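# Hang the ball-filled shallow basket on the stand's peg

## Task

Lift the shallow basket by its cord handle and hang it on the peg of the stand; the task is only met if all the balls are still inside the basket at the end.

## Robot and tools

Robot: two arms, left_arm and right_arm, each with a parallel two-finger gripper. Base positions in the scene frame: left_arm (-0.002, +0.246, +0.012) m, right_arm (+0.026, -0.339, +0.021) m, both turned very slightly about z. Scene frame: origin at table-top height midway between the nominal bases, +z up, +x out over the table, +y toward left_arm. Arm names do not match image sides. A gripper's fingers point along its own +z and open and close along its y. end_effector_position is the point between the pads, roughly 1 cm behind the tips.

Frames: each arm reports its hand pose, velocities, targets and wrist-camera pose in its own base frame. Fixed cameras (cam_high, cam_low) and the table use the scene frame. Every motion offset is along the axes of that arm's current Hand target. Reported hand pose can be off by a few cm, more at long reach.

A motion row: 14 numbers, each in [-1, 1]. The first 7 are left_arm, the next 7 right_arm, always both even if one arm stays put. Per arm: dx, dy, dz, rx, ry, rz, opening. dx..rz are an offset (not a pose) from that arm's Hand target as it stood when the action or move began; 1.0 equals 0.6 m or 180 degrees; rx, ry, rz form one rotation vector. Opening is absolute: +1 fully open (0.094 m), -1 closed. Sending six zeros re-requests the Hand target itself; sending the same offset again moves further. A 0 in the opening slot closes halfway, so to leave a gripper unchanged resend its current opening.

execute_actions(actions, cameras): actions is a list of actions; each action is up to 15 rows, one per 1/30 s step, with the last row held to fill 15 steps. All rows of one action count from that action's starting Hand target, not from the previous row. Images come only when actions is empty or cameras names some ("all", or names from cam_high, cam_low, cam_left_wrist, cam_right_wrist). An empty list also shows the scene number and fields that other results may omit.

move(target, speed, blend, opening_speed, grip_force, blocking, cameras): straight-line gripper paths. target is one 14-number row, or a list of up to 15 rows, all offsets from the same starting Hand targets. speed: m/s, 0.002 to 2.9, default 0.25 (turning limited to twice that in rad/s), one value or one per target. blend: metres of corner rounding per target; 0 stops at each. opening_speed: per second on the -1..+1 scale, at least 0.2; use it slowly on anything fragile. grip_force: newtons per pad, 10 to 50, per arm optional; it persists; low forces close slowly. blocking=false returns early while the move continues. Paths end together and are capped at 10 s; they do not avoid obstacles or the other arm. Grippers lag and may overshoot speed, especially with a nearly straight arm. Avoid routing a path close to that arm's own base; go around. The result adds a move: line: done (within 10 mm and 2 degrees), off_target, moving, held, fault, plus limits (paced = pose clipped, held = steps withheld). done does not mean no contact.

wait(seconds 0 to 10): lets time pass holding the last commands; a running move keeps going. stop: brakes a running move (needs some distance). zoom_image(camera, region [x0,y0,x1,y1] pixels, at most 504 x 504): closer look at the newest image of that camera. finished_scene(scene): ends the current scene irreversibly; the basket must stay hung with all balls in it without the robot.

Control behaviour: each step the commanded orientation is clipped to within 40 degrees of the measured one; Hand target in results is the clipped command. Friction and load can leave a gripper a few cm short; a new action (even zeros) asks again, and if still short send the gap as an offset. A blocked arm keeps pushing; to release, command its target back beyond the gripper.

Gripping: grip_measured uses the opening scale; empty it reads slightly wide. On a hard part it reads a little narrower than the part. Squeeze rises about 1 N per 0.001 below the touch reading, then jumps to the force limit near 20 N. To release, command clearly above grip_measured.

Results: hand positions/quaternions, Hand target, Tool commands, Joint positions (last value = measured opening in m), joint velocities (may be summarized as within noise), joint torques (include gravity; readings 1-3 wrap at ±28 N m). Joint ranges (rad): waist -2.618..3.054, shoulder 0..3.142, elbow 0..3.142 (straight 2.901), wrist pitch ±1.571, wrist yaw ±1.571, wrist roll ±2.094. A MOTOR HOT line appears at 75 °C; 90 °C folds that arm and disables it; 100 °C drops it. Holding loads, stretching out or pushing at unreachable poses heats motors.

Cameras: all 672x504; calibration given as K, distortion and T_world_to_cam, accurate to roughly a centimetre near image centres; wrist views may lag during motion.

Avoid: dropping or tossing objects, releasing moving parts, hard hits on fixtures or the camera stand, pressing the arms or grippers into each other, strain on the wrist camera cables, anything leaving the table, tipping balls out of the basket. Loose objects can be nudged occasionally by outside pushes; check before finishing.

Each tool is called after "Request:" as name(argument=value, ...), one argument or row to a line, values as JSON.

## Session

Request:
execute_actions(
  actions=[],
)

Scene clock: 0.00 s.
left_arm: end_effector_position=(+0.4042, +0.0118, +0.1243) grip_measured=+1.000 end_effector_quat_wxyz=(+0.631, -0.032, +0.773, +0.058) | right_arm: end_effector_position=(+0.4089, -0.0214, +0.1077) grip_measured=+1.000 end_effector_quat_wxyz=(+0.600, +0.074, +0.795, -0.056)
Joint positions: left_arm=[-0.055 1.567 0.35 1.016 -0.184 0.013 0.094] | right_arm=[0.04 1.59 0.397 0.91 0.216 0.063 0.094]
Joint velocities: within noise
Joint torques (N m): no reading
Heat: left arm: 31 °C; right arm: 33 °C.
Hand target: left_arm +0.4071, +0.0118, +0.1353; +0.644, -0.034, +0.762, +0.057 | right_arm +0.4123, -0.0216, +0.1187; +0.613, +0.076, +0.785, -0.055
Tool commands: left_gripper/opening=+1.0 right_gripper/opening=+1.0
camera_calibration:
cam_left_wrist: T_world_to_cam=[[0.0673055, -0.985154, -0.157928, 0.00645794], [-0.773463, 0.0484696, -0.631986, 0.398027], [0.630258, 0.164688, -0.758718, -0.0588704], [0, 0, 0, 1]] pos_world=[0.344528, -0.00323493, 0.207902]
cam_right_wrist: T_world_to_cam=[[-0.267352, -0.958028, -0.103467, 0.099331], [-0.784512, 0.278754, -0.553928, 0.389387], [0.559521, -0.0669224, -0.82611, -0.0412862], [0, 0, 0, 1]] pos_world=[0.355135, -0.0161441, 0.191863]

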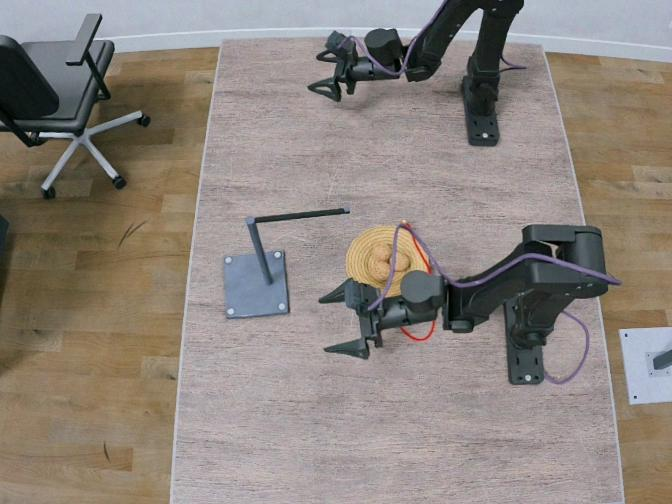

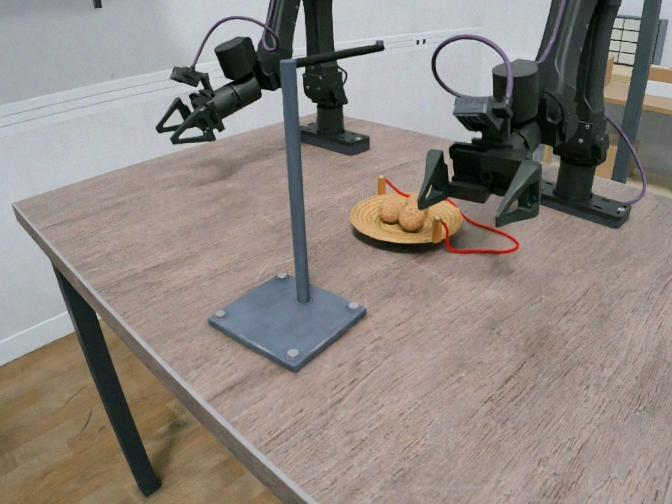

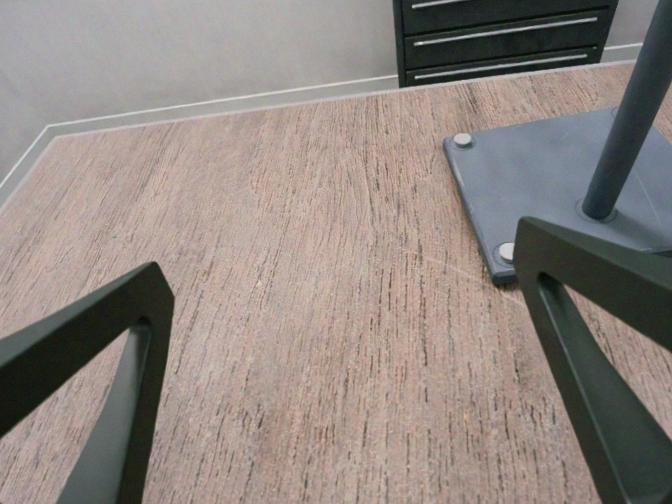

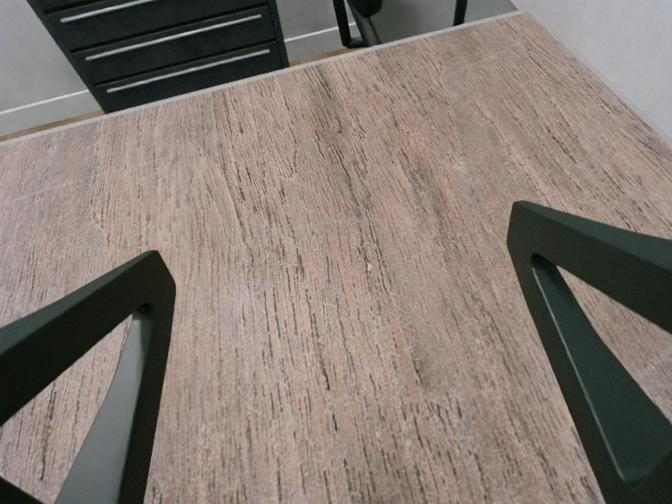

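Request:
move(
  target=[-0.2,0.25,-0.1,0,0,0,1,0,0,0,0,0,0,1],
  cameras=["all"],
)

Request:
zoom_image(
  camera="cam_high",
  region=[320, 190, 470, 360],
)

Request:
zoom_image(
  camera="cam_low",
  region=[270, 20, 550, 280],
)

Scene clock: 3.23 s.
left_arm: end_effector_position=(+0.3476, +0.1486, +0.2450) grip_measured=+1.000 end_effector_quat_wxyz=(+0.624, -0.050, +0.779, +0.043) | right_arm: end_effector_position=(+0.4089, -0.0214, +0.1077) grip_measured=+1.000 end_effector_quat_wxyz=(+0.600, +0.074, +0.795, -0.056)
Joint positions: left_arm=[0.622 1.093 0.647 0.198 0.477 0.119 0.094] | right_arm=[0.04 1.59 0.397 0.91 0.216 0.063 0.094]
Joint torques (N m): left_arm=[0.25 -4.9 10.26 2.18 0.16 0.11] | right_arm=[-0.18 -8.23 5.49 1.78 0.04 -0.02]
Heat: left arm: 31 °C; right arm: 34 °C.
Hand target: left_arm +0.3498, +0.1502, +0.2698; +0.644, -0.034, +0.762, +0.057 | right_arm +0.4123, -0.0216, +0.1187; +0.613, +0.076, +0.785, -0.055
Off the commanded pose: left_arm 0.025 m, 4 deg | right_arm 0.012 m, 2 deg.
move: off_target (left_arm, right_arm)
camera_calibration:
cam_left_wrist: T_world_to_cam=[[0.0741719, -0.99097, -0.111697, 0.151231], [-0.783984, 0.0112803, -0.620678, 0.430318], [0.616334, 0.133606, -0.776069, 0.0595555], [0, 0, 0, 1]] pos_world=[0.289439, 0.137054, 0.3302]
cam_right_wrist: T_world_to_cam=[[-0.267352, -0.958028, -0.103467, 0.099331], [-0.784512, 0.278754, -0.553928, 0.389387], [0.559521, -0.0669224, -0.82611, -0.0412862], [0, 0, 0, 1]] pos_world=[0.355135, -0.0161441, 0.191863]

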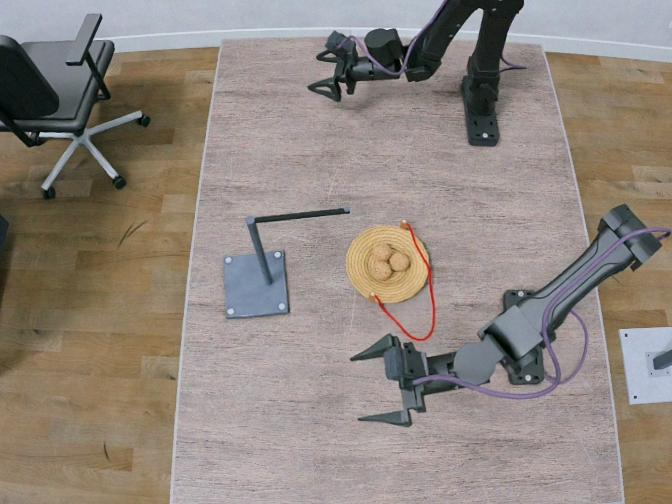

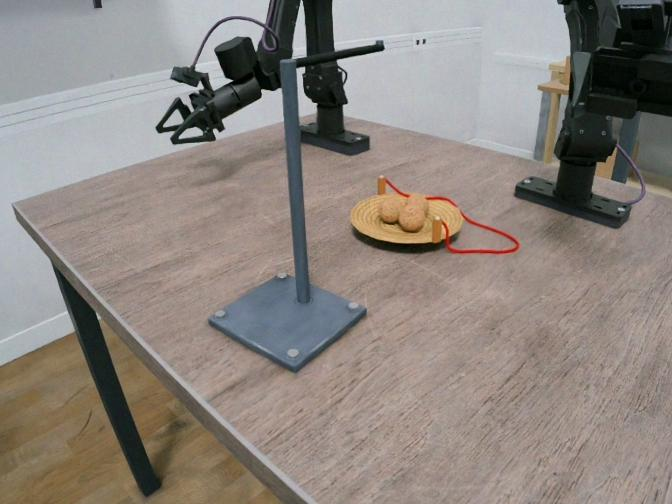

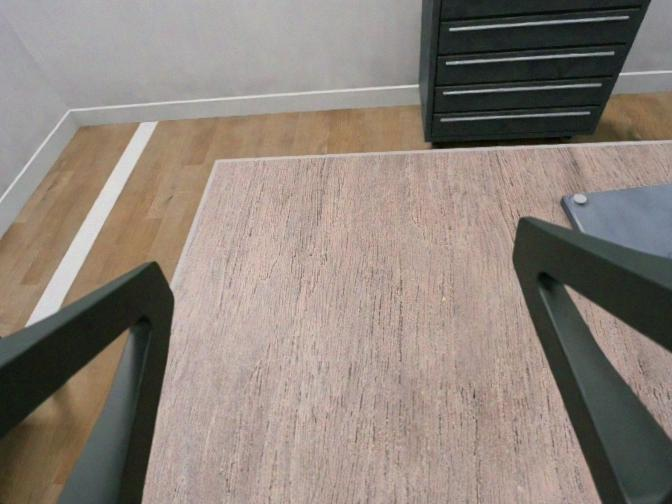

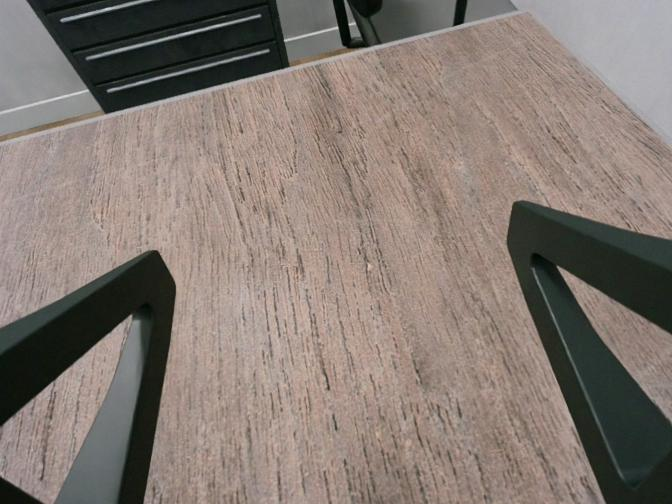

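Scaled by 2.965.

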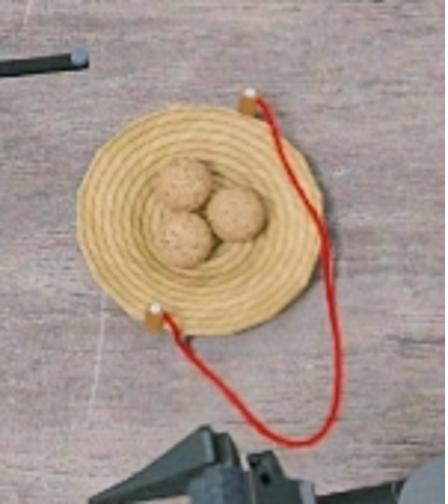

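Scaled by 1.800.

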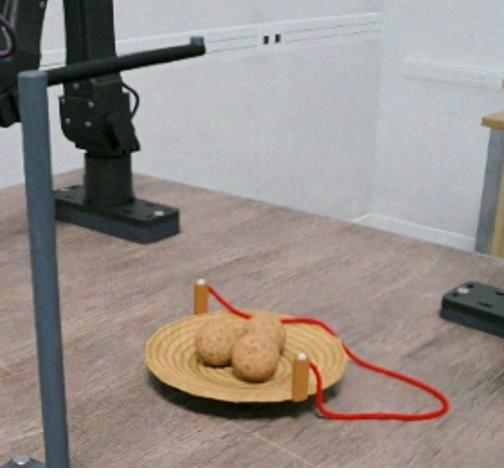

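Request:
move(
  target=[0.218,-0.333,-0.283,0.456,0.252,0.525,0.3,0,0,0,0,0,0,1],
  cameras=["all"],
)

Scene clock: 10.73 s.
left_arm: end_effector_position=(+0.1828, -0.0648, +0.1530) grip_measured=+0.303 end_effector_quat_wxyz=(-0.006, +0.830, +0.558, -0.003) | right_arm: end_effector_position=(+0.4089, -0.0214, +0.1077) grip_measured=+1.000 end_effector_quat_wxyz=(+0.600, +0.074, +0.795, -0.056)
Joint positions: left_arm=[-0.347 1.291 1.175 -1.467 -0.001 1.611 0.061] | right_arm=[0.04 1.59 0.397 0.91 0.216 0.063 0.094]
Joint torques (N m): left_arm=[-0.32 -3.43 8.62 0.27 -0.01 -0.09] | right_arm=[0.09 -8.36 5.46 1.79 0.07 0]
Heat: left arm: 32 °C; right arm: 34 °C.
Hand target: left_arm +0.1869, -0.0673, +0.1603; +0.000, +0.829, +0.559, +0.000 | right_arm +0.4123, -0.0216, +0.1187; +0.613, +0.076, +0.785, -0.055
Off the commanded pose: left_arm 0.009 m, 1 deg | right_arm 0.012 m, 2 deg.
move: off_target (right_arm)
camera_calibration:
cam_left_wrist: T_world_to_cam=[[-0.874082, 0.483733, 0.0445302, 0.186704], [0.403601, 0.672143, 0.620749, -0.117716], [0.270346, 0.560558, -0.782743, 0.210145], [0, 0, 0, 1]] pos_world=[0.153892, -0.128992, 0.229248]
cam_right_wrist: T_world_to_cam=[[-0.267352, -0.958028, -0.103467, 0.099331], [-0.784512, 0.278754, -0.553928, 0.389387], [0.559521, -0.0669224, -0.82611, -0.0412862], [0, 0, 0, 1]] pos_world=[0.355135, -0.0161441, 0.191863]

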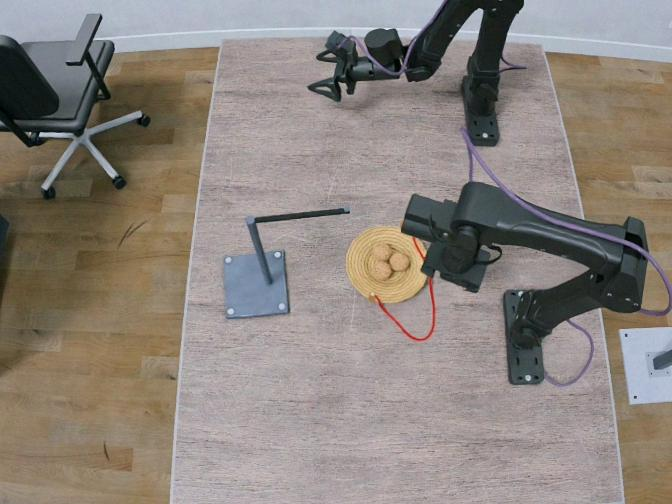

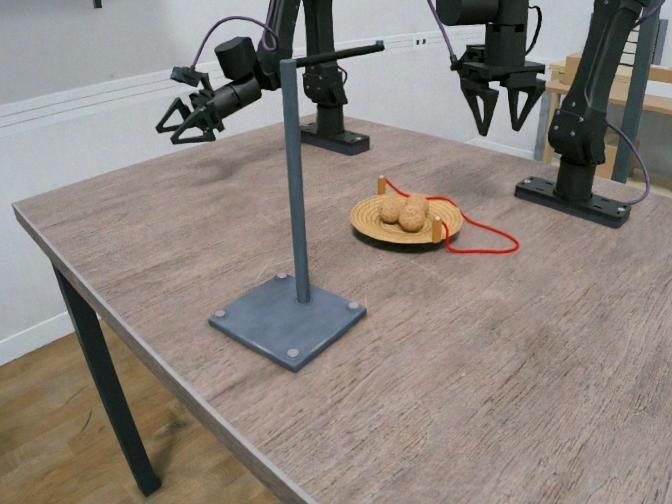

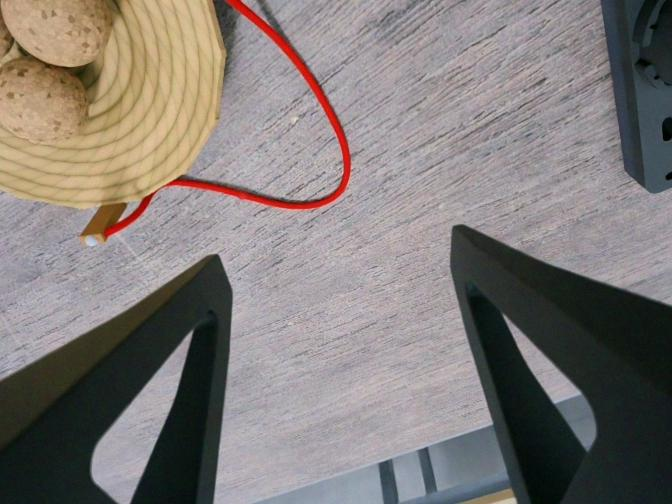

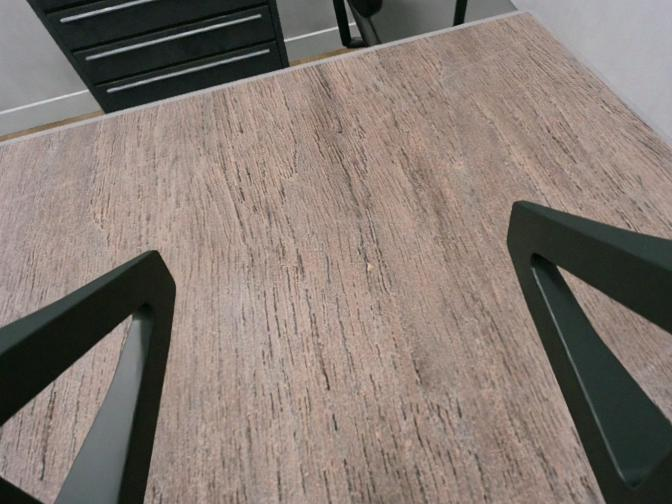

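Request:
move(
  target=[0.0238,0.001,0.233,0,0,0,0.3,0,0,0,0,0,0,1],
  speed=0.12,
  cameras=["cam_left_wrist","cam_low"],
)

Request:
zoom_image(
  camera="cam_low",
  region=[340, 120, 580, 280],
)

Scene clock: 13.80 s.
left_arm: end_effector_position=(+0.1944, -0.0551, +0.0239) grip_measured=+0.303 end_effector_quat_wxyz=(+0.003, +0.828, +0.561, +0.005) | right_arm: end_effector_position=(+0.4089, -0.0214, +0.1077) grip_measured=+1.000 end_effector_quat_wxyz=(+0.600, +0.074, +0.795, -0.056)
Joint positions: left_arm=[-0.285 1.377 0.716 -0.898 -0.005 1.665 0.061] | right_arm=[0.04 1.59 0.397 0.91 0.216 0.063 0.094]
Joint torques (N m): left_arm=[0.44 -3.69 4.49 0.53 0.05 0.12] | right_arm=[0.01 -8.23 5.33 1.84 0.1 -0.03]
Heat: left arm: 32 °C; right arm: 34 °C.
Hand target: left_arm +0.1928, -0.0542, +0.0204; +0.000, +0.829, +0.559, +0.000 | right_arm +0.4123, -0.0216, +0.1187; +0.613, +0.076, +0.785, -0.055
Off the commanded pose: left_arm 0.004 m, 1 deg | right_arm 0.012 m, 2 deg.
move: off_target (right_arm)
camera_calibration:
cam_left_wrist: T_world_to_cam=[[-0.878529, 0.477192, 0.0217984, 0.198872], [0.383574, 0.677506, 0.627579, -0.0448271], [0.284707, 0.559708, -0.778247, 0.0976437], [0, 0, 0, 1]] pos_world=[0.16411, -0.119182, 0.0997884]
Images, in order (width x height): cam_low 672x504, cam_left_wrist 672x504.

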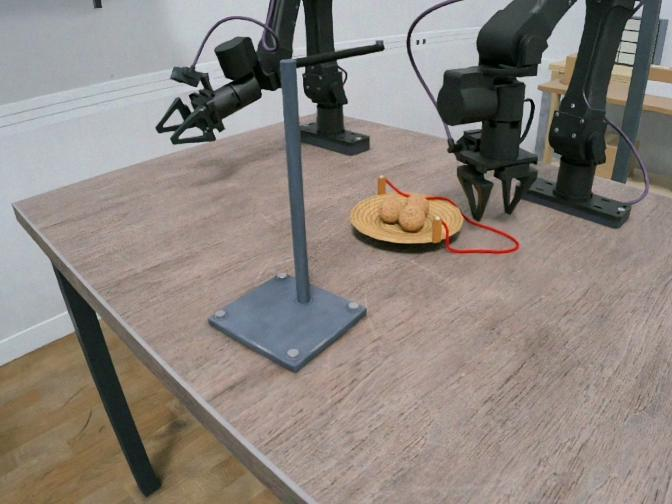

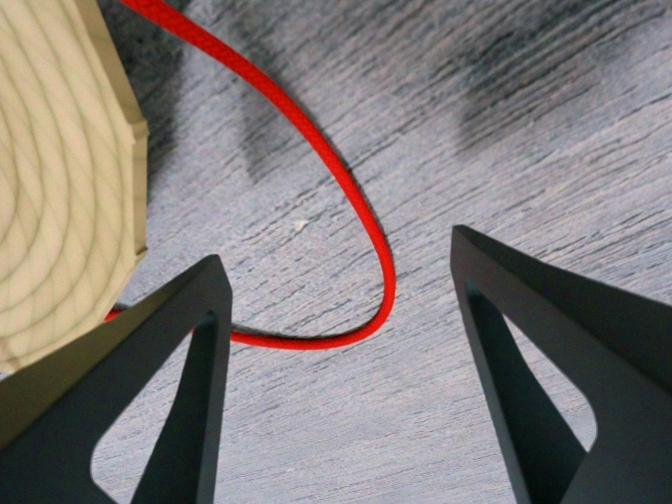

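Scaled by 2.100.

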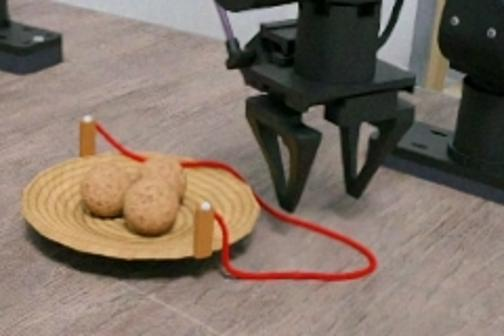

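Request:
move(
  target=[0,-0.009,0.037,0,0,0,0.0,0,0,0,0,0,0,1],
  speed=0.05,
  cameras=["cam_left_wrist","cam_low"],
)

Request:
zoom_image(
  camera="cam_low",
  region=[380, 120, 560, 280],
)

Scene clock: 15.13 s.
left_arm: end_effector_position=(+0.1900, -0.0532, +0.0018) grip_measured=+0.003 end_effector_quat_wxyz=(+0.003, +0.828, +0.561, +0.006) | right_arm: end_effector_position=(+0.4089, -0.0214, +0.1077) grip_measured=+1.000 end_effector_quat_wxyz=(+0.600, +0.074, +0.795, -0.056)
Joint positions: left_arm=[-0.283 1.405 0.639 -0.793 -0.005 1.668 0.047] | right_arm=[0.04 1.59 0.397 0.91 0.216 0.063 0.094]
Joint torques (N m): left_arm=[0.43 -3.69 4.16 0.52 0.05 0.1] | right_arm=[-0.03 -8.01 5.39 1.75 0.05 -0.01]
Heat: left arm: 32 °C; right arm: 34 °C.
Hand target: left_arm +0.1877, -0.0523, -0.0018; +0.000, +0.829, +0.559, +0.000 | right_arm +0.4123, -0.0216, +0.1187; +0.613, +0.076, +0.785, -0.055
Off the commanded pose: left_arm 0.004 m, 1 deg | right_arm 0.012 m, 2 deg.
move: off_target (right_arm)
camera_calibration:
cam_left_wrist: T_world_to_cam=[[-0.878172, 0.477879, 0.0211121, 0.19457], [0.383655, 0.677288, 0.627766, -0.0305712], [0.285697, 0.559386, -0.778116, 0.0804583], [0, 0, 0, 1]] pos_world=[0.159608, -0.117283, 0.0776897]
Images, in order (width x height): cam_low 672x504, cam_left_wrist 672x504.

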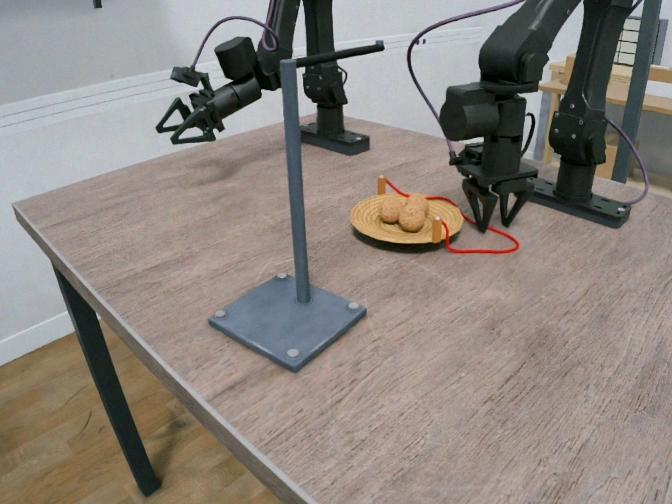

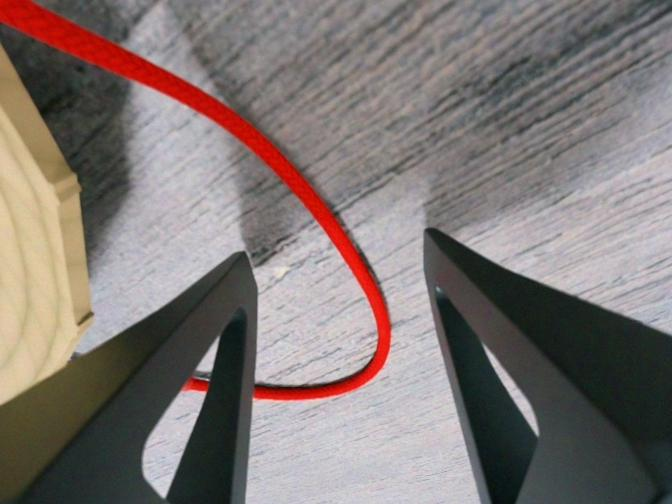

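Scaled by 2.800.

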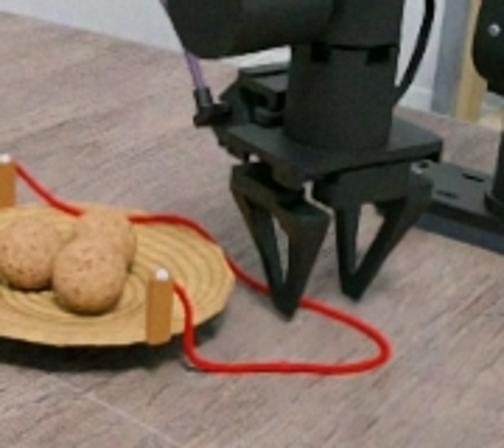

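Request:
move(
  target=[
    [0,0,0.008,0,0,0,0.0,0,0,0,0,0,0,1],
    [0,0,0.008,0,0,0,-1,0,0,0,0,0,0,1],
  ],
  speed=0.03,
  grip_force=30,
  cameras=["cam_left_wrist","cam_low"],
)

Request:
zoom_image(
  camera="cam_low",
  region=[380, 120, 560, 280],
)

Scene clock: 19.07 s.
left_arm: end_effector_position=(+0.1906, -0.0534, -0.0027) grip_measured=-0.901 end_effector_quat_wxyz=(+0.004, +0.828, +0.561, +0.006) | right_arm: end_effector_position=(+0.4089, -0.0214, +0.1077) grip_measured=+1.000 end_effector_quat_wxyz=(+0.600, +0.074, +0.795, -0.056)
Joint positions: left_arm=[-0.283 1.417 0.628 -0.768 -0.005 1.668 0.005] | right_arm=[0.04 1.59 0.397 0.91 0.216 0.063 0.094]
Joint torques (N m): left_arm=[0.43 -3.69 4.04 0.54 0.05 0.1] | right_arm=[0.03 -8.32 5.45 1.81 0.11 -0.05]
Heat: left arm: 31 °C; right arm: 34 °C.
Hand target: left_arm +0.1878, -0.0523, -0.0065; +0.000, +0.829, +0.559, +0.000 | right_arm +0.4123, -0.0216, +0.1187; +0.613, +0.076, +0.785, -0.055
Off the commanded pose: left_arm 0.005 m, 1 deg | right_arm 0.012 m, 2 deg.
grip_force (N): 30, 30
move: off_target (right_arm)
camera_calibration:
cam_left_wrist: T_world_to_cam=[[-0.878219, 0.477872, 0.0192176, 0.195346], [0.382499, 0.67769, 0.628037, -0.0275298], [0.287098, 0.558905, -0.777946, 0.076558], [0, 0, 0, 1]] pos_world=[0.160108, -0.117483, 0.0730936]
Images, in order (width x height): cam_low 672x504, cam_left_wrist 672x504.

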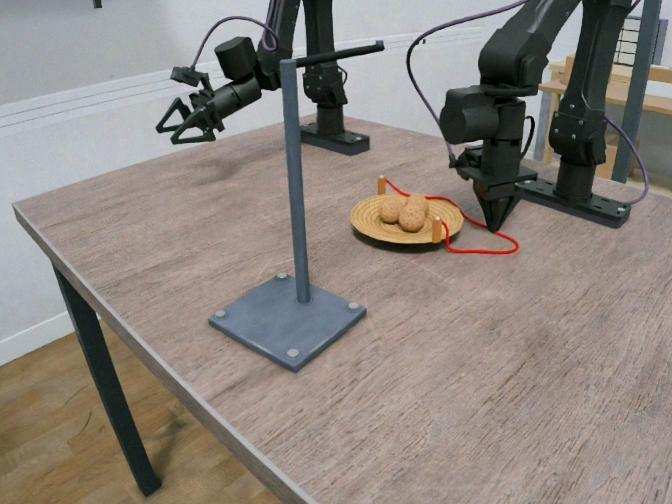

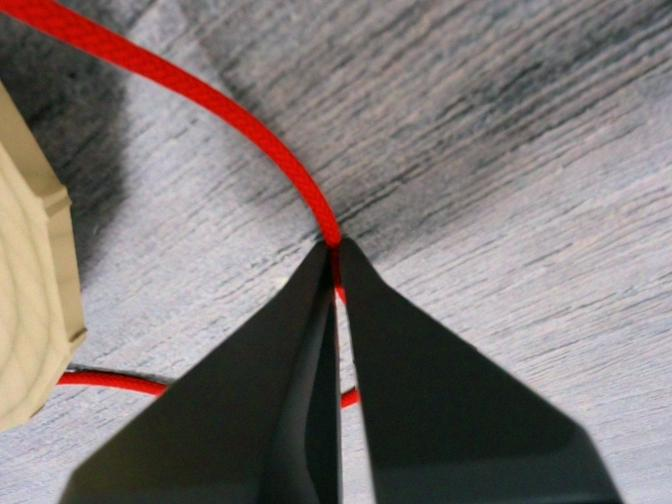

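Scaled by 2.800.

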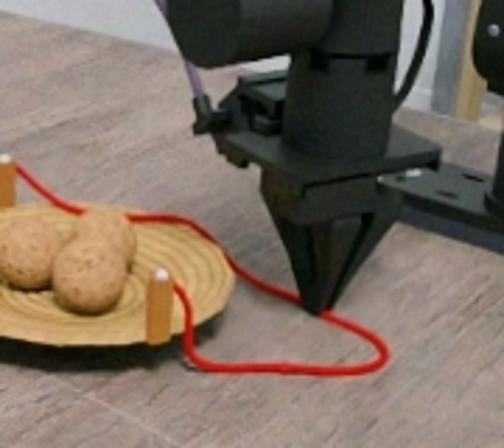

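Request:
move(
  target=[
    [-0.017,0.025,-0.217,0,0,0,-1,0,0,0,0,0,0,1],
    [-0.117,0.217,-0.344,0,0,0,-1,0,0,0,0,0,0,1],
  ],
  speed=0.12,
  blend=[0.03,0],
  cameras=["cam_high","cam_left_wrist","cam_low"],
)

Request:
zoom_image(
  camera="cam_low",
  region=[340, 80, 540, 280],
)

Scene clock: 22.43 s.
left_arm: end_effector_position=(+0.2792, -0.1622, +0.1973) grip_measured=-0.903 end_effector_quat_wxyz=(+0.023, +0.830, +0.557, +0.014) | right_arm: end_effector_position=(+0.4089, -0.0214, +0.1077) grip_measured=+1.000 end_effector_quat_wxyz=(+0.600, +0.074, +0.795, -0.056)
Joint positions: left_arm=[-0.532 1.749 1.786 -1.553 -0.005 1.427 0.005] | right_arm=[0.04 1.59 0.397 0.91 0.216 0.063 0.094]
Joint torques (N m): left_arm=[-0.34 -6.94 8.14 0.42 0.05 -0.08] | right_arm=[-0.05 -8.42 5.24 1.83 0.04 -0.06]
Heat: left arm: 32 °C; right arm: 34 °C.
Hand target: left_arm +0.2820, -0.1663, +0.1999; +0.000, +0.829, +0.559, +0.000 | right_arm +0.4123, -0.0216, +0.1187; +0.613, +0.076, +0.785, -0.055
Off the commanded pose: left_arm 0.006 m, 3 deg | right_arm 0.012 m, 2 deg.
joint sent to its limit (left arm) — joint 4 (wrist pitch), lower limit. The joint targets are off in orientation, not in position.
grip_force (N): 30, 30
move: off_target (left_arm, right_arm)
camera_calibration:
cam_left_wrist: T_world_to_cam=[[-0.874071, 0.485251, -0.0230413, 0.329608], [0.366235, 0.689368, 0.625015, -0.106301], [0.319173, 0.537869, -0.780273, 0.255505], [0, 0, 0, 1]] pos_world=[0.245481, -0.22409, 0.273398]
Images, in order (width x height): cam_high 672x504, cam_low 672x504, cam_left_wrist 672x504.

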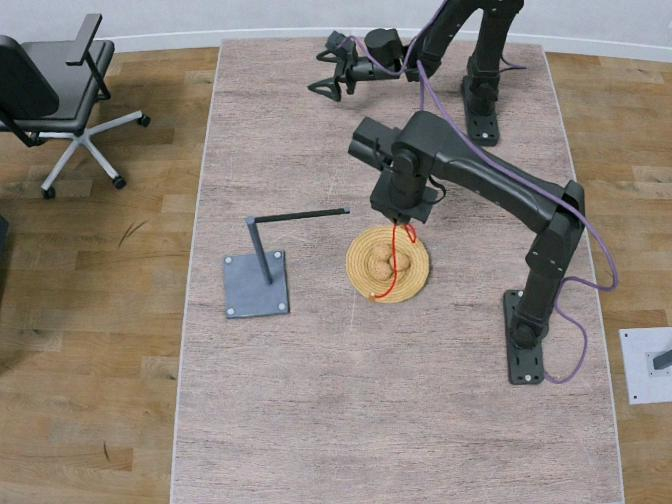

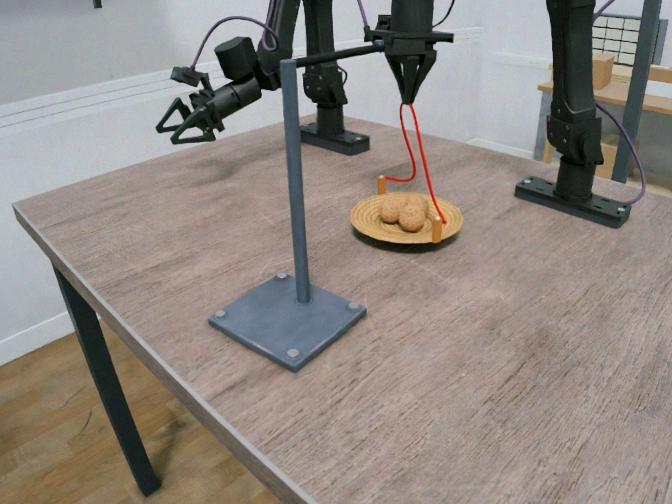

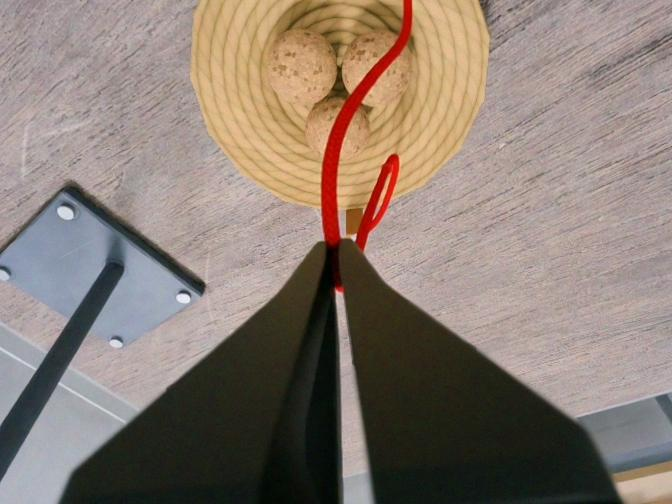

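Scaled by 2.520.

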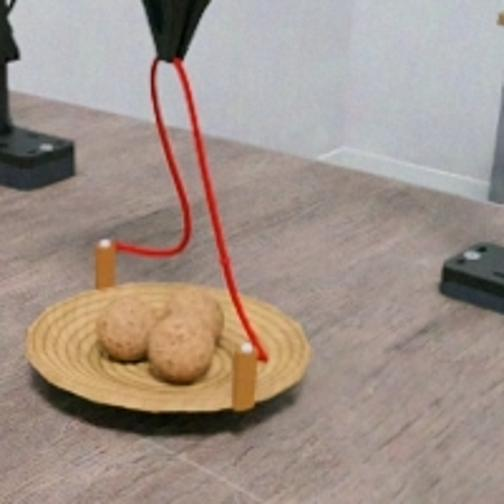

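Request:
move(
  target=[
    [0,0,0,-0.21,0,0,-1,0,0,0,0,0,0,1],
    [0,0,-0.06,-0.21,0,0,-1,0,0,0,0,0,0,1],
  ],
  speed=[0.15,0.05],
  cameras=["cam_high","cam_left_wrist","cam_low"],
)

Request:
zoom_image(
  camera="cam_low",
  region=[340, 60, 540, 260],
)

Request:
zoom_image(
  camera="cam_high",
  region=[320, 160, 470, 320],
)

Scene clock: 27.97 s.
left_arm: end_effector_position=(+0.2793, -0.1623, +0.2212) grip_measured=-0.903 end_effector_quat_wxyz=(+0.251, +0.791, +0.529, +0.176) | right_arm: end_effector_position=(+0.4089, -0.0214, +0.1077) grip_measured=+1.000 end_effector_quat_wxyz=(+0.600, +0.074, +0.795, -0.056)
Joint positions: left_arm=[-0.605 1.237 1.226 -0.948 -0.136 1.401 0.005] | right_arm=[0.04 1.59 0.397 0.91 0.216 0.063 0.094]
Joint torques (N m): left_arm=[-0.49 -4.83 9.44 1.48 -0.08 -0.1] | right_arm=[0.12 -8.02 5.31 1.79 0.04 -0.07]
Heat: left arm: 32 °C; right arm: 35 °C.
Hand target: left_arm +0.2820, -0.1662, +0.2359; +0.269, +0.785, +0.528, +0.181 | right_arm +0.4123, -0.0216, +0.1187; +0.613, +0.076, +0.785, -0.055
Off the commanded pose: left_arm 0.015 m, 2 deg | right_arm 0.012 m, 2 deg.
grip_force (N): 30, 30
move: off_target (left_arm, right_arm)
camera_calibration:
cam_left_wrist: T_world_to_cam=[[-0.715359, 0.427764, -0.552521, 0.393829], [0.0388089, 0.813822, 0.579817, 0.000467788], [0.697678, 0.393335, -0.598776, 0.104981], [0, 0, 0, 1]] pos_world=[0.208468, -0.210139, 0.280187]
Images, in order (width x height): cam_high 672x504, cam_low 672x504, cam_left_wrist 672x504.

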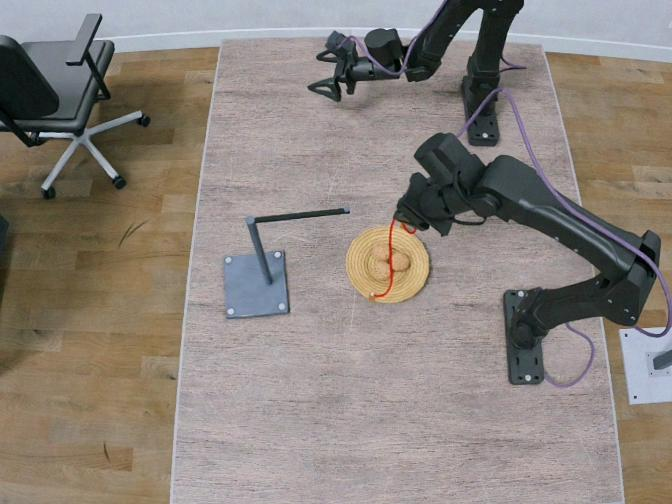

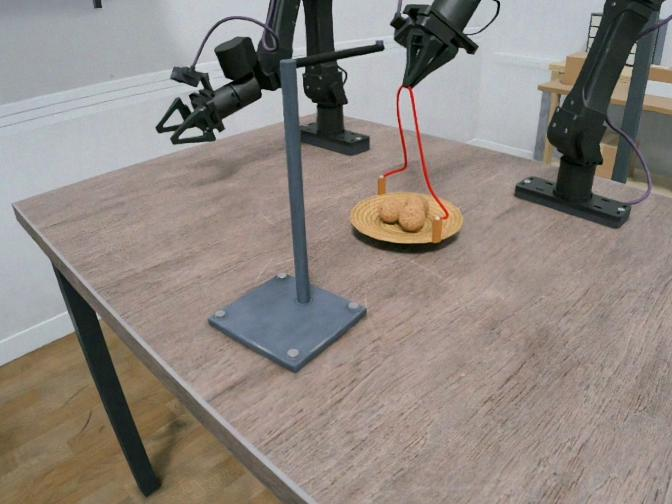

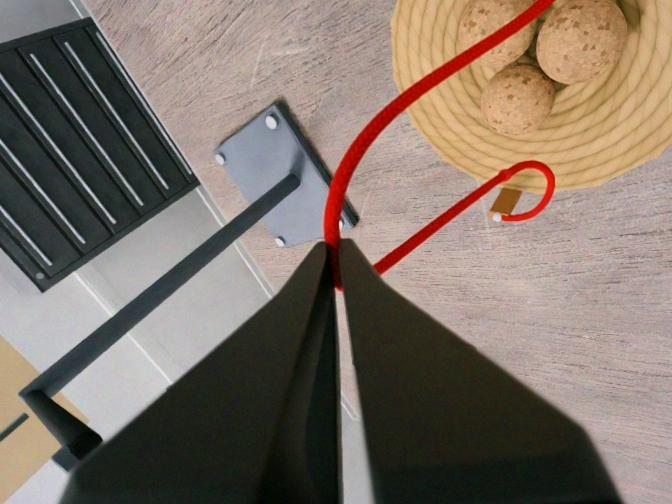

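Scaled by 2.520.

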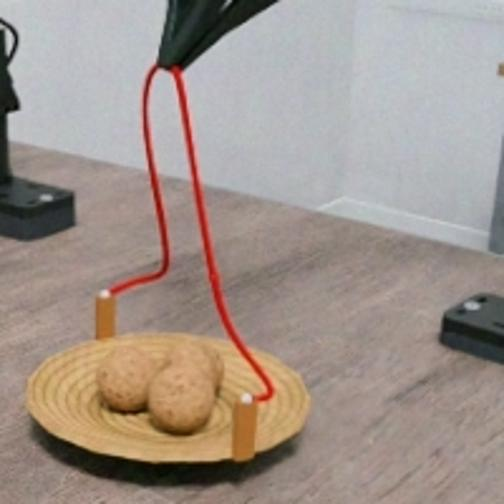

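Scaled by 3.150.

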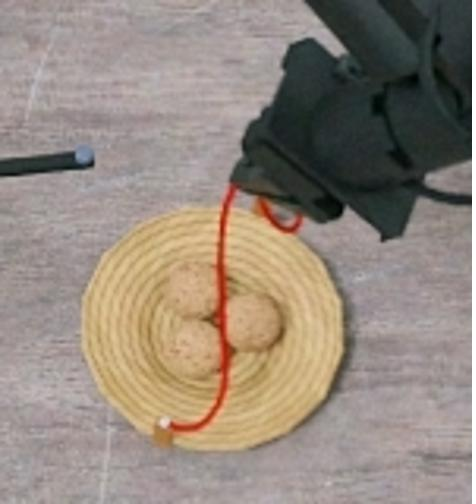

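Request:
move(
  target=[0,0.026,-0.033,0,0,0,-1,0,0,0,0,0,0,1],
  speed=0.03,
  cameras=["cam_high","cam_left_wrist","cam_low"],
)

Request:
zoom_image(
  camera="cam_low",
  region=[340, 60, 540, 260],
)

Request:
zoom_image(
  camera="cam_high",
  region=[320, 160, 470, 320],
)

Scene clock: 29.60 s.
left_arm: end_effector_position=(+0.2786, -0.1619, +0.2507) grip_measured=-0.903 end_effector_quat_wxyz=(+0.258, +0.789, +0.528, +0.178) | right_arm: end_effector_position=(+0.4089, -0.0214, +0.1077) grip_measured=+1.000 end_effector_quat_wxyz=(+0.600, +0.074, +0.795, -0.056)
Joint positions: left_arm=[-0.605 1.253 1.349 -1.042 -0.136 1.401 0.005] | right_arm=[0.04 1.59 0.397 0.91 0.216 0.063 0.094]
Joint torques (N m): left_arm=[-0.49 -3.55 9.37 1.53 -0.08 -0.11] | right_arm=[0.06 -8.54 5.45 1.76 0.08 -0.06]
Heat: left arm: 32 °C; right arm: 35 °C.
Hand target: left_arm +0.2821, -0.1663, +0.2610; +0.269, +0.785, +0.528, +0.181 | right_arm +0.4123, -0.0216, +0.1187; +0.613, +0.076, +0.785, -0.055
Off the commanded pose: left_arm 0.012 m, 1 deg | right_arm 0.012 m, 2 deg.
grip_force (N): 30, 30
move: off_target (left_arm, right_arm)
camera_calibration:
cam_left_wrist: T_world_to_cam=[[-0.708894, 0.423299, -0.564169, 0.409753], [0.032136, 0.818436, 0.573698, -0.0128921], [0.704582, 0.388561, -0.593788, 0.118982], [0, 0, 0, 1]] pos_world=[0.207053, -0.209129, 0.309216]
Images, in order (width x height): cam_high 672x504, cam_low 672x504, cam_left_wrist 672x504.

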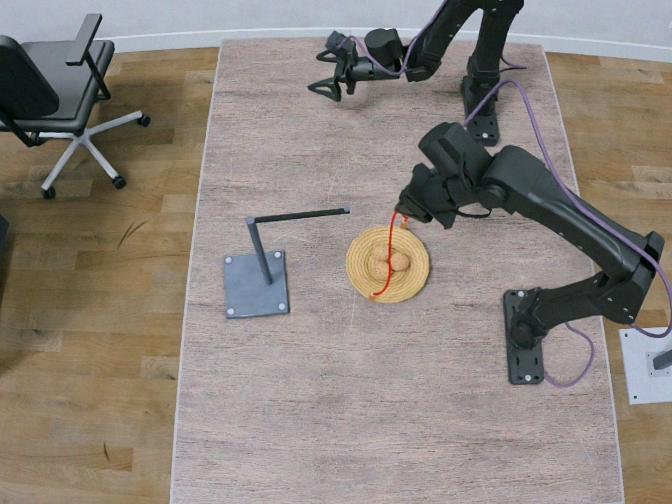

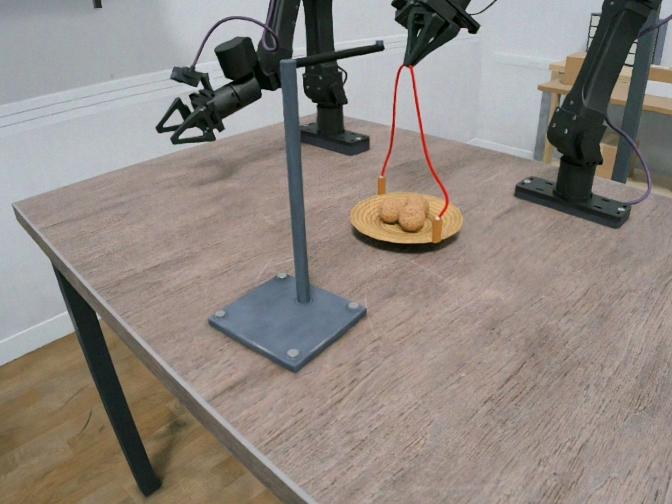

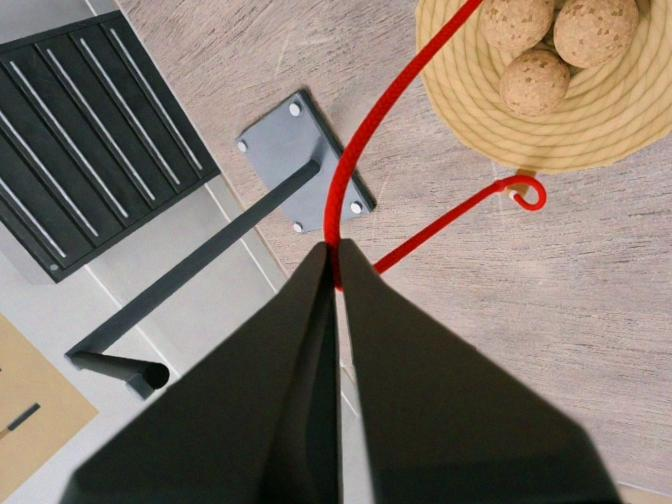

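Scaled by 2.520.

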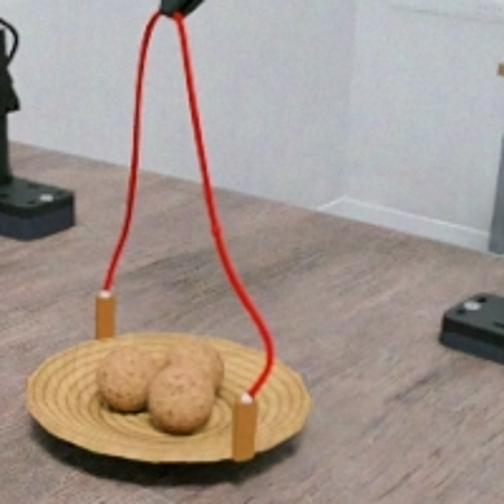

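Scaled by 3.150.

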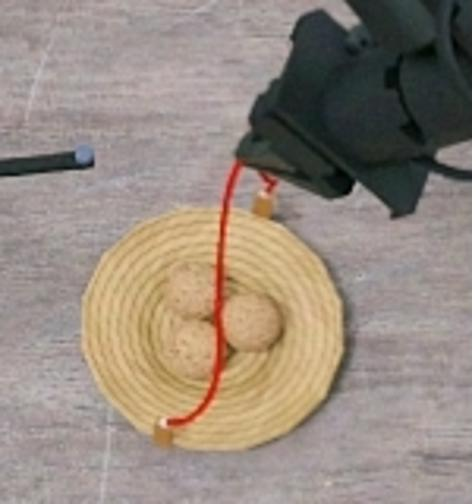

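Request:
move(
  target=[0,0.012,-0.0155,0,0,0,-1,0,0,0,0,0,0,1],
  speed=0.03,
  cameras=["cam_high","cam_left_wrist","cam_low"],
)

Request:
zoom_image(
  camera="cam_low",
  region=[340, 60, 540, 260],
)

Request:
zoom_image(
  camera="cam_high",
  region=[320, 160, 470, 320],
)

Scene clock: 30.90 s.
left_arm: end_effector_position=(+0.2781, -0.1615, +0.2612) grip_measured=-0.903 end_effector_quat_wxyz=(+0.255, +0.790, +0.528, +0.177) | right_arm: end_effector_position=(+0.4089, -0.0214, +0.1077) grip_measured=+1.000 end_effector_quat_wxyz=(+0.600, +0.074, +0.795, -0.056)
Joint positions: left_arm=[-0.605 1.271 1.409 -1.091 -0.136 1.401 0.005] | right_arm=[0.04 1.59 0.397 0.91 0.216 0.063 0.094]
Joint torques (N m): left_arm=[-0.49 -3.7 9.42 1.54 -0.07 -0.11] | right_arm=[-0.05 -8.25 5.41 1.76 0.1 -0.03]
Heat: left arm: 32 °C; right arm: 35 °C.
Hand target: left_arm +0.2822, -0.1663, +0.2728; +0.269, +0.785, +0.528, +0.181 | right_arm +0.4123, -0.0216, +0.1187; +0.613, +0.076, +0.785, -0.055
Off the commanded pose: left_arm 0.013 m, 2 deg | right_arm 0.012 m, 2 deg.
grip_force (N): 30, 30
move: off_target (left_arm, right_arm)
camera_calibration:
cam_left_wrist: T_world_to_cam=[[-0.711868, 0.425346, -0.55886, 0.41495], [0.0351877, 0.816343, 0.576494, -0.0210582], [0.701431, 0.390723, -0.596095, 0.127268], [0, 0, 0, 1]] pos_world=[0.20686, -0.209033, 0.319903]
Images, in order (width x height): cam_high 672x504, cam_low 672x504, cam_left_wrist 672x504.

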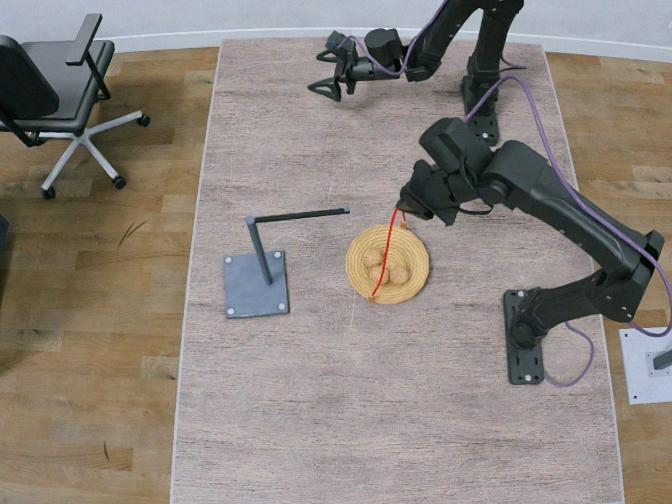

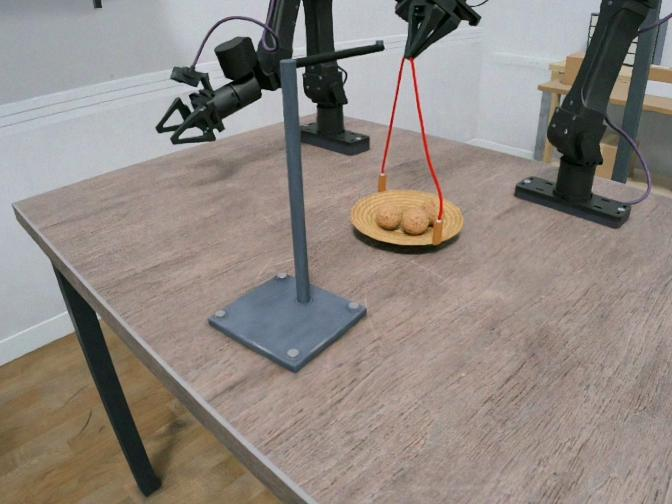

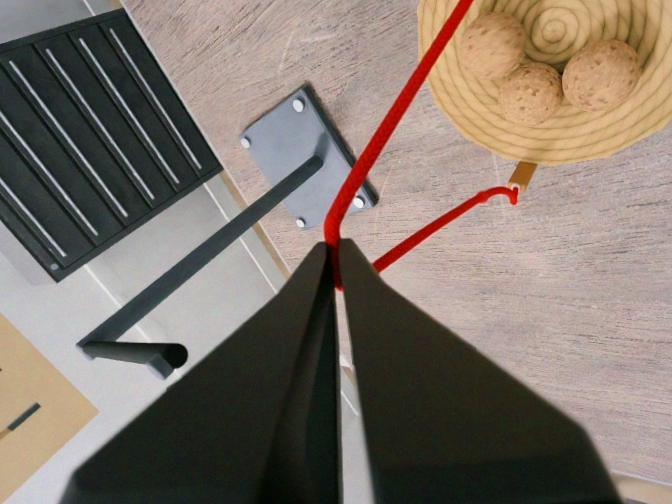

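Scaled by 2.520.

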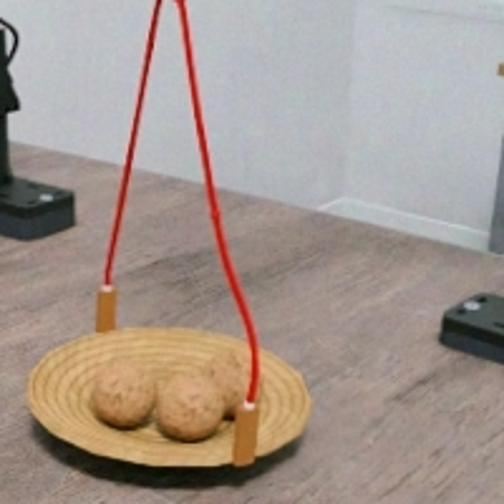

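Scaled by 3.150.

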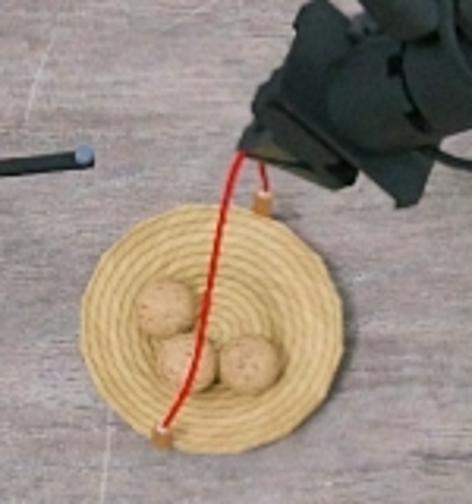

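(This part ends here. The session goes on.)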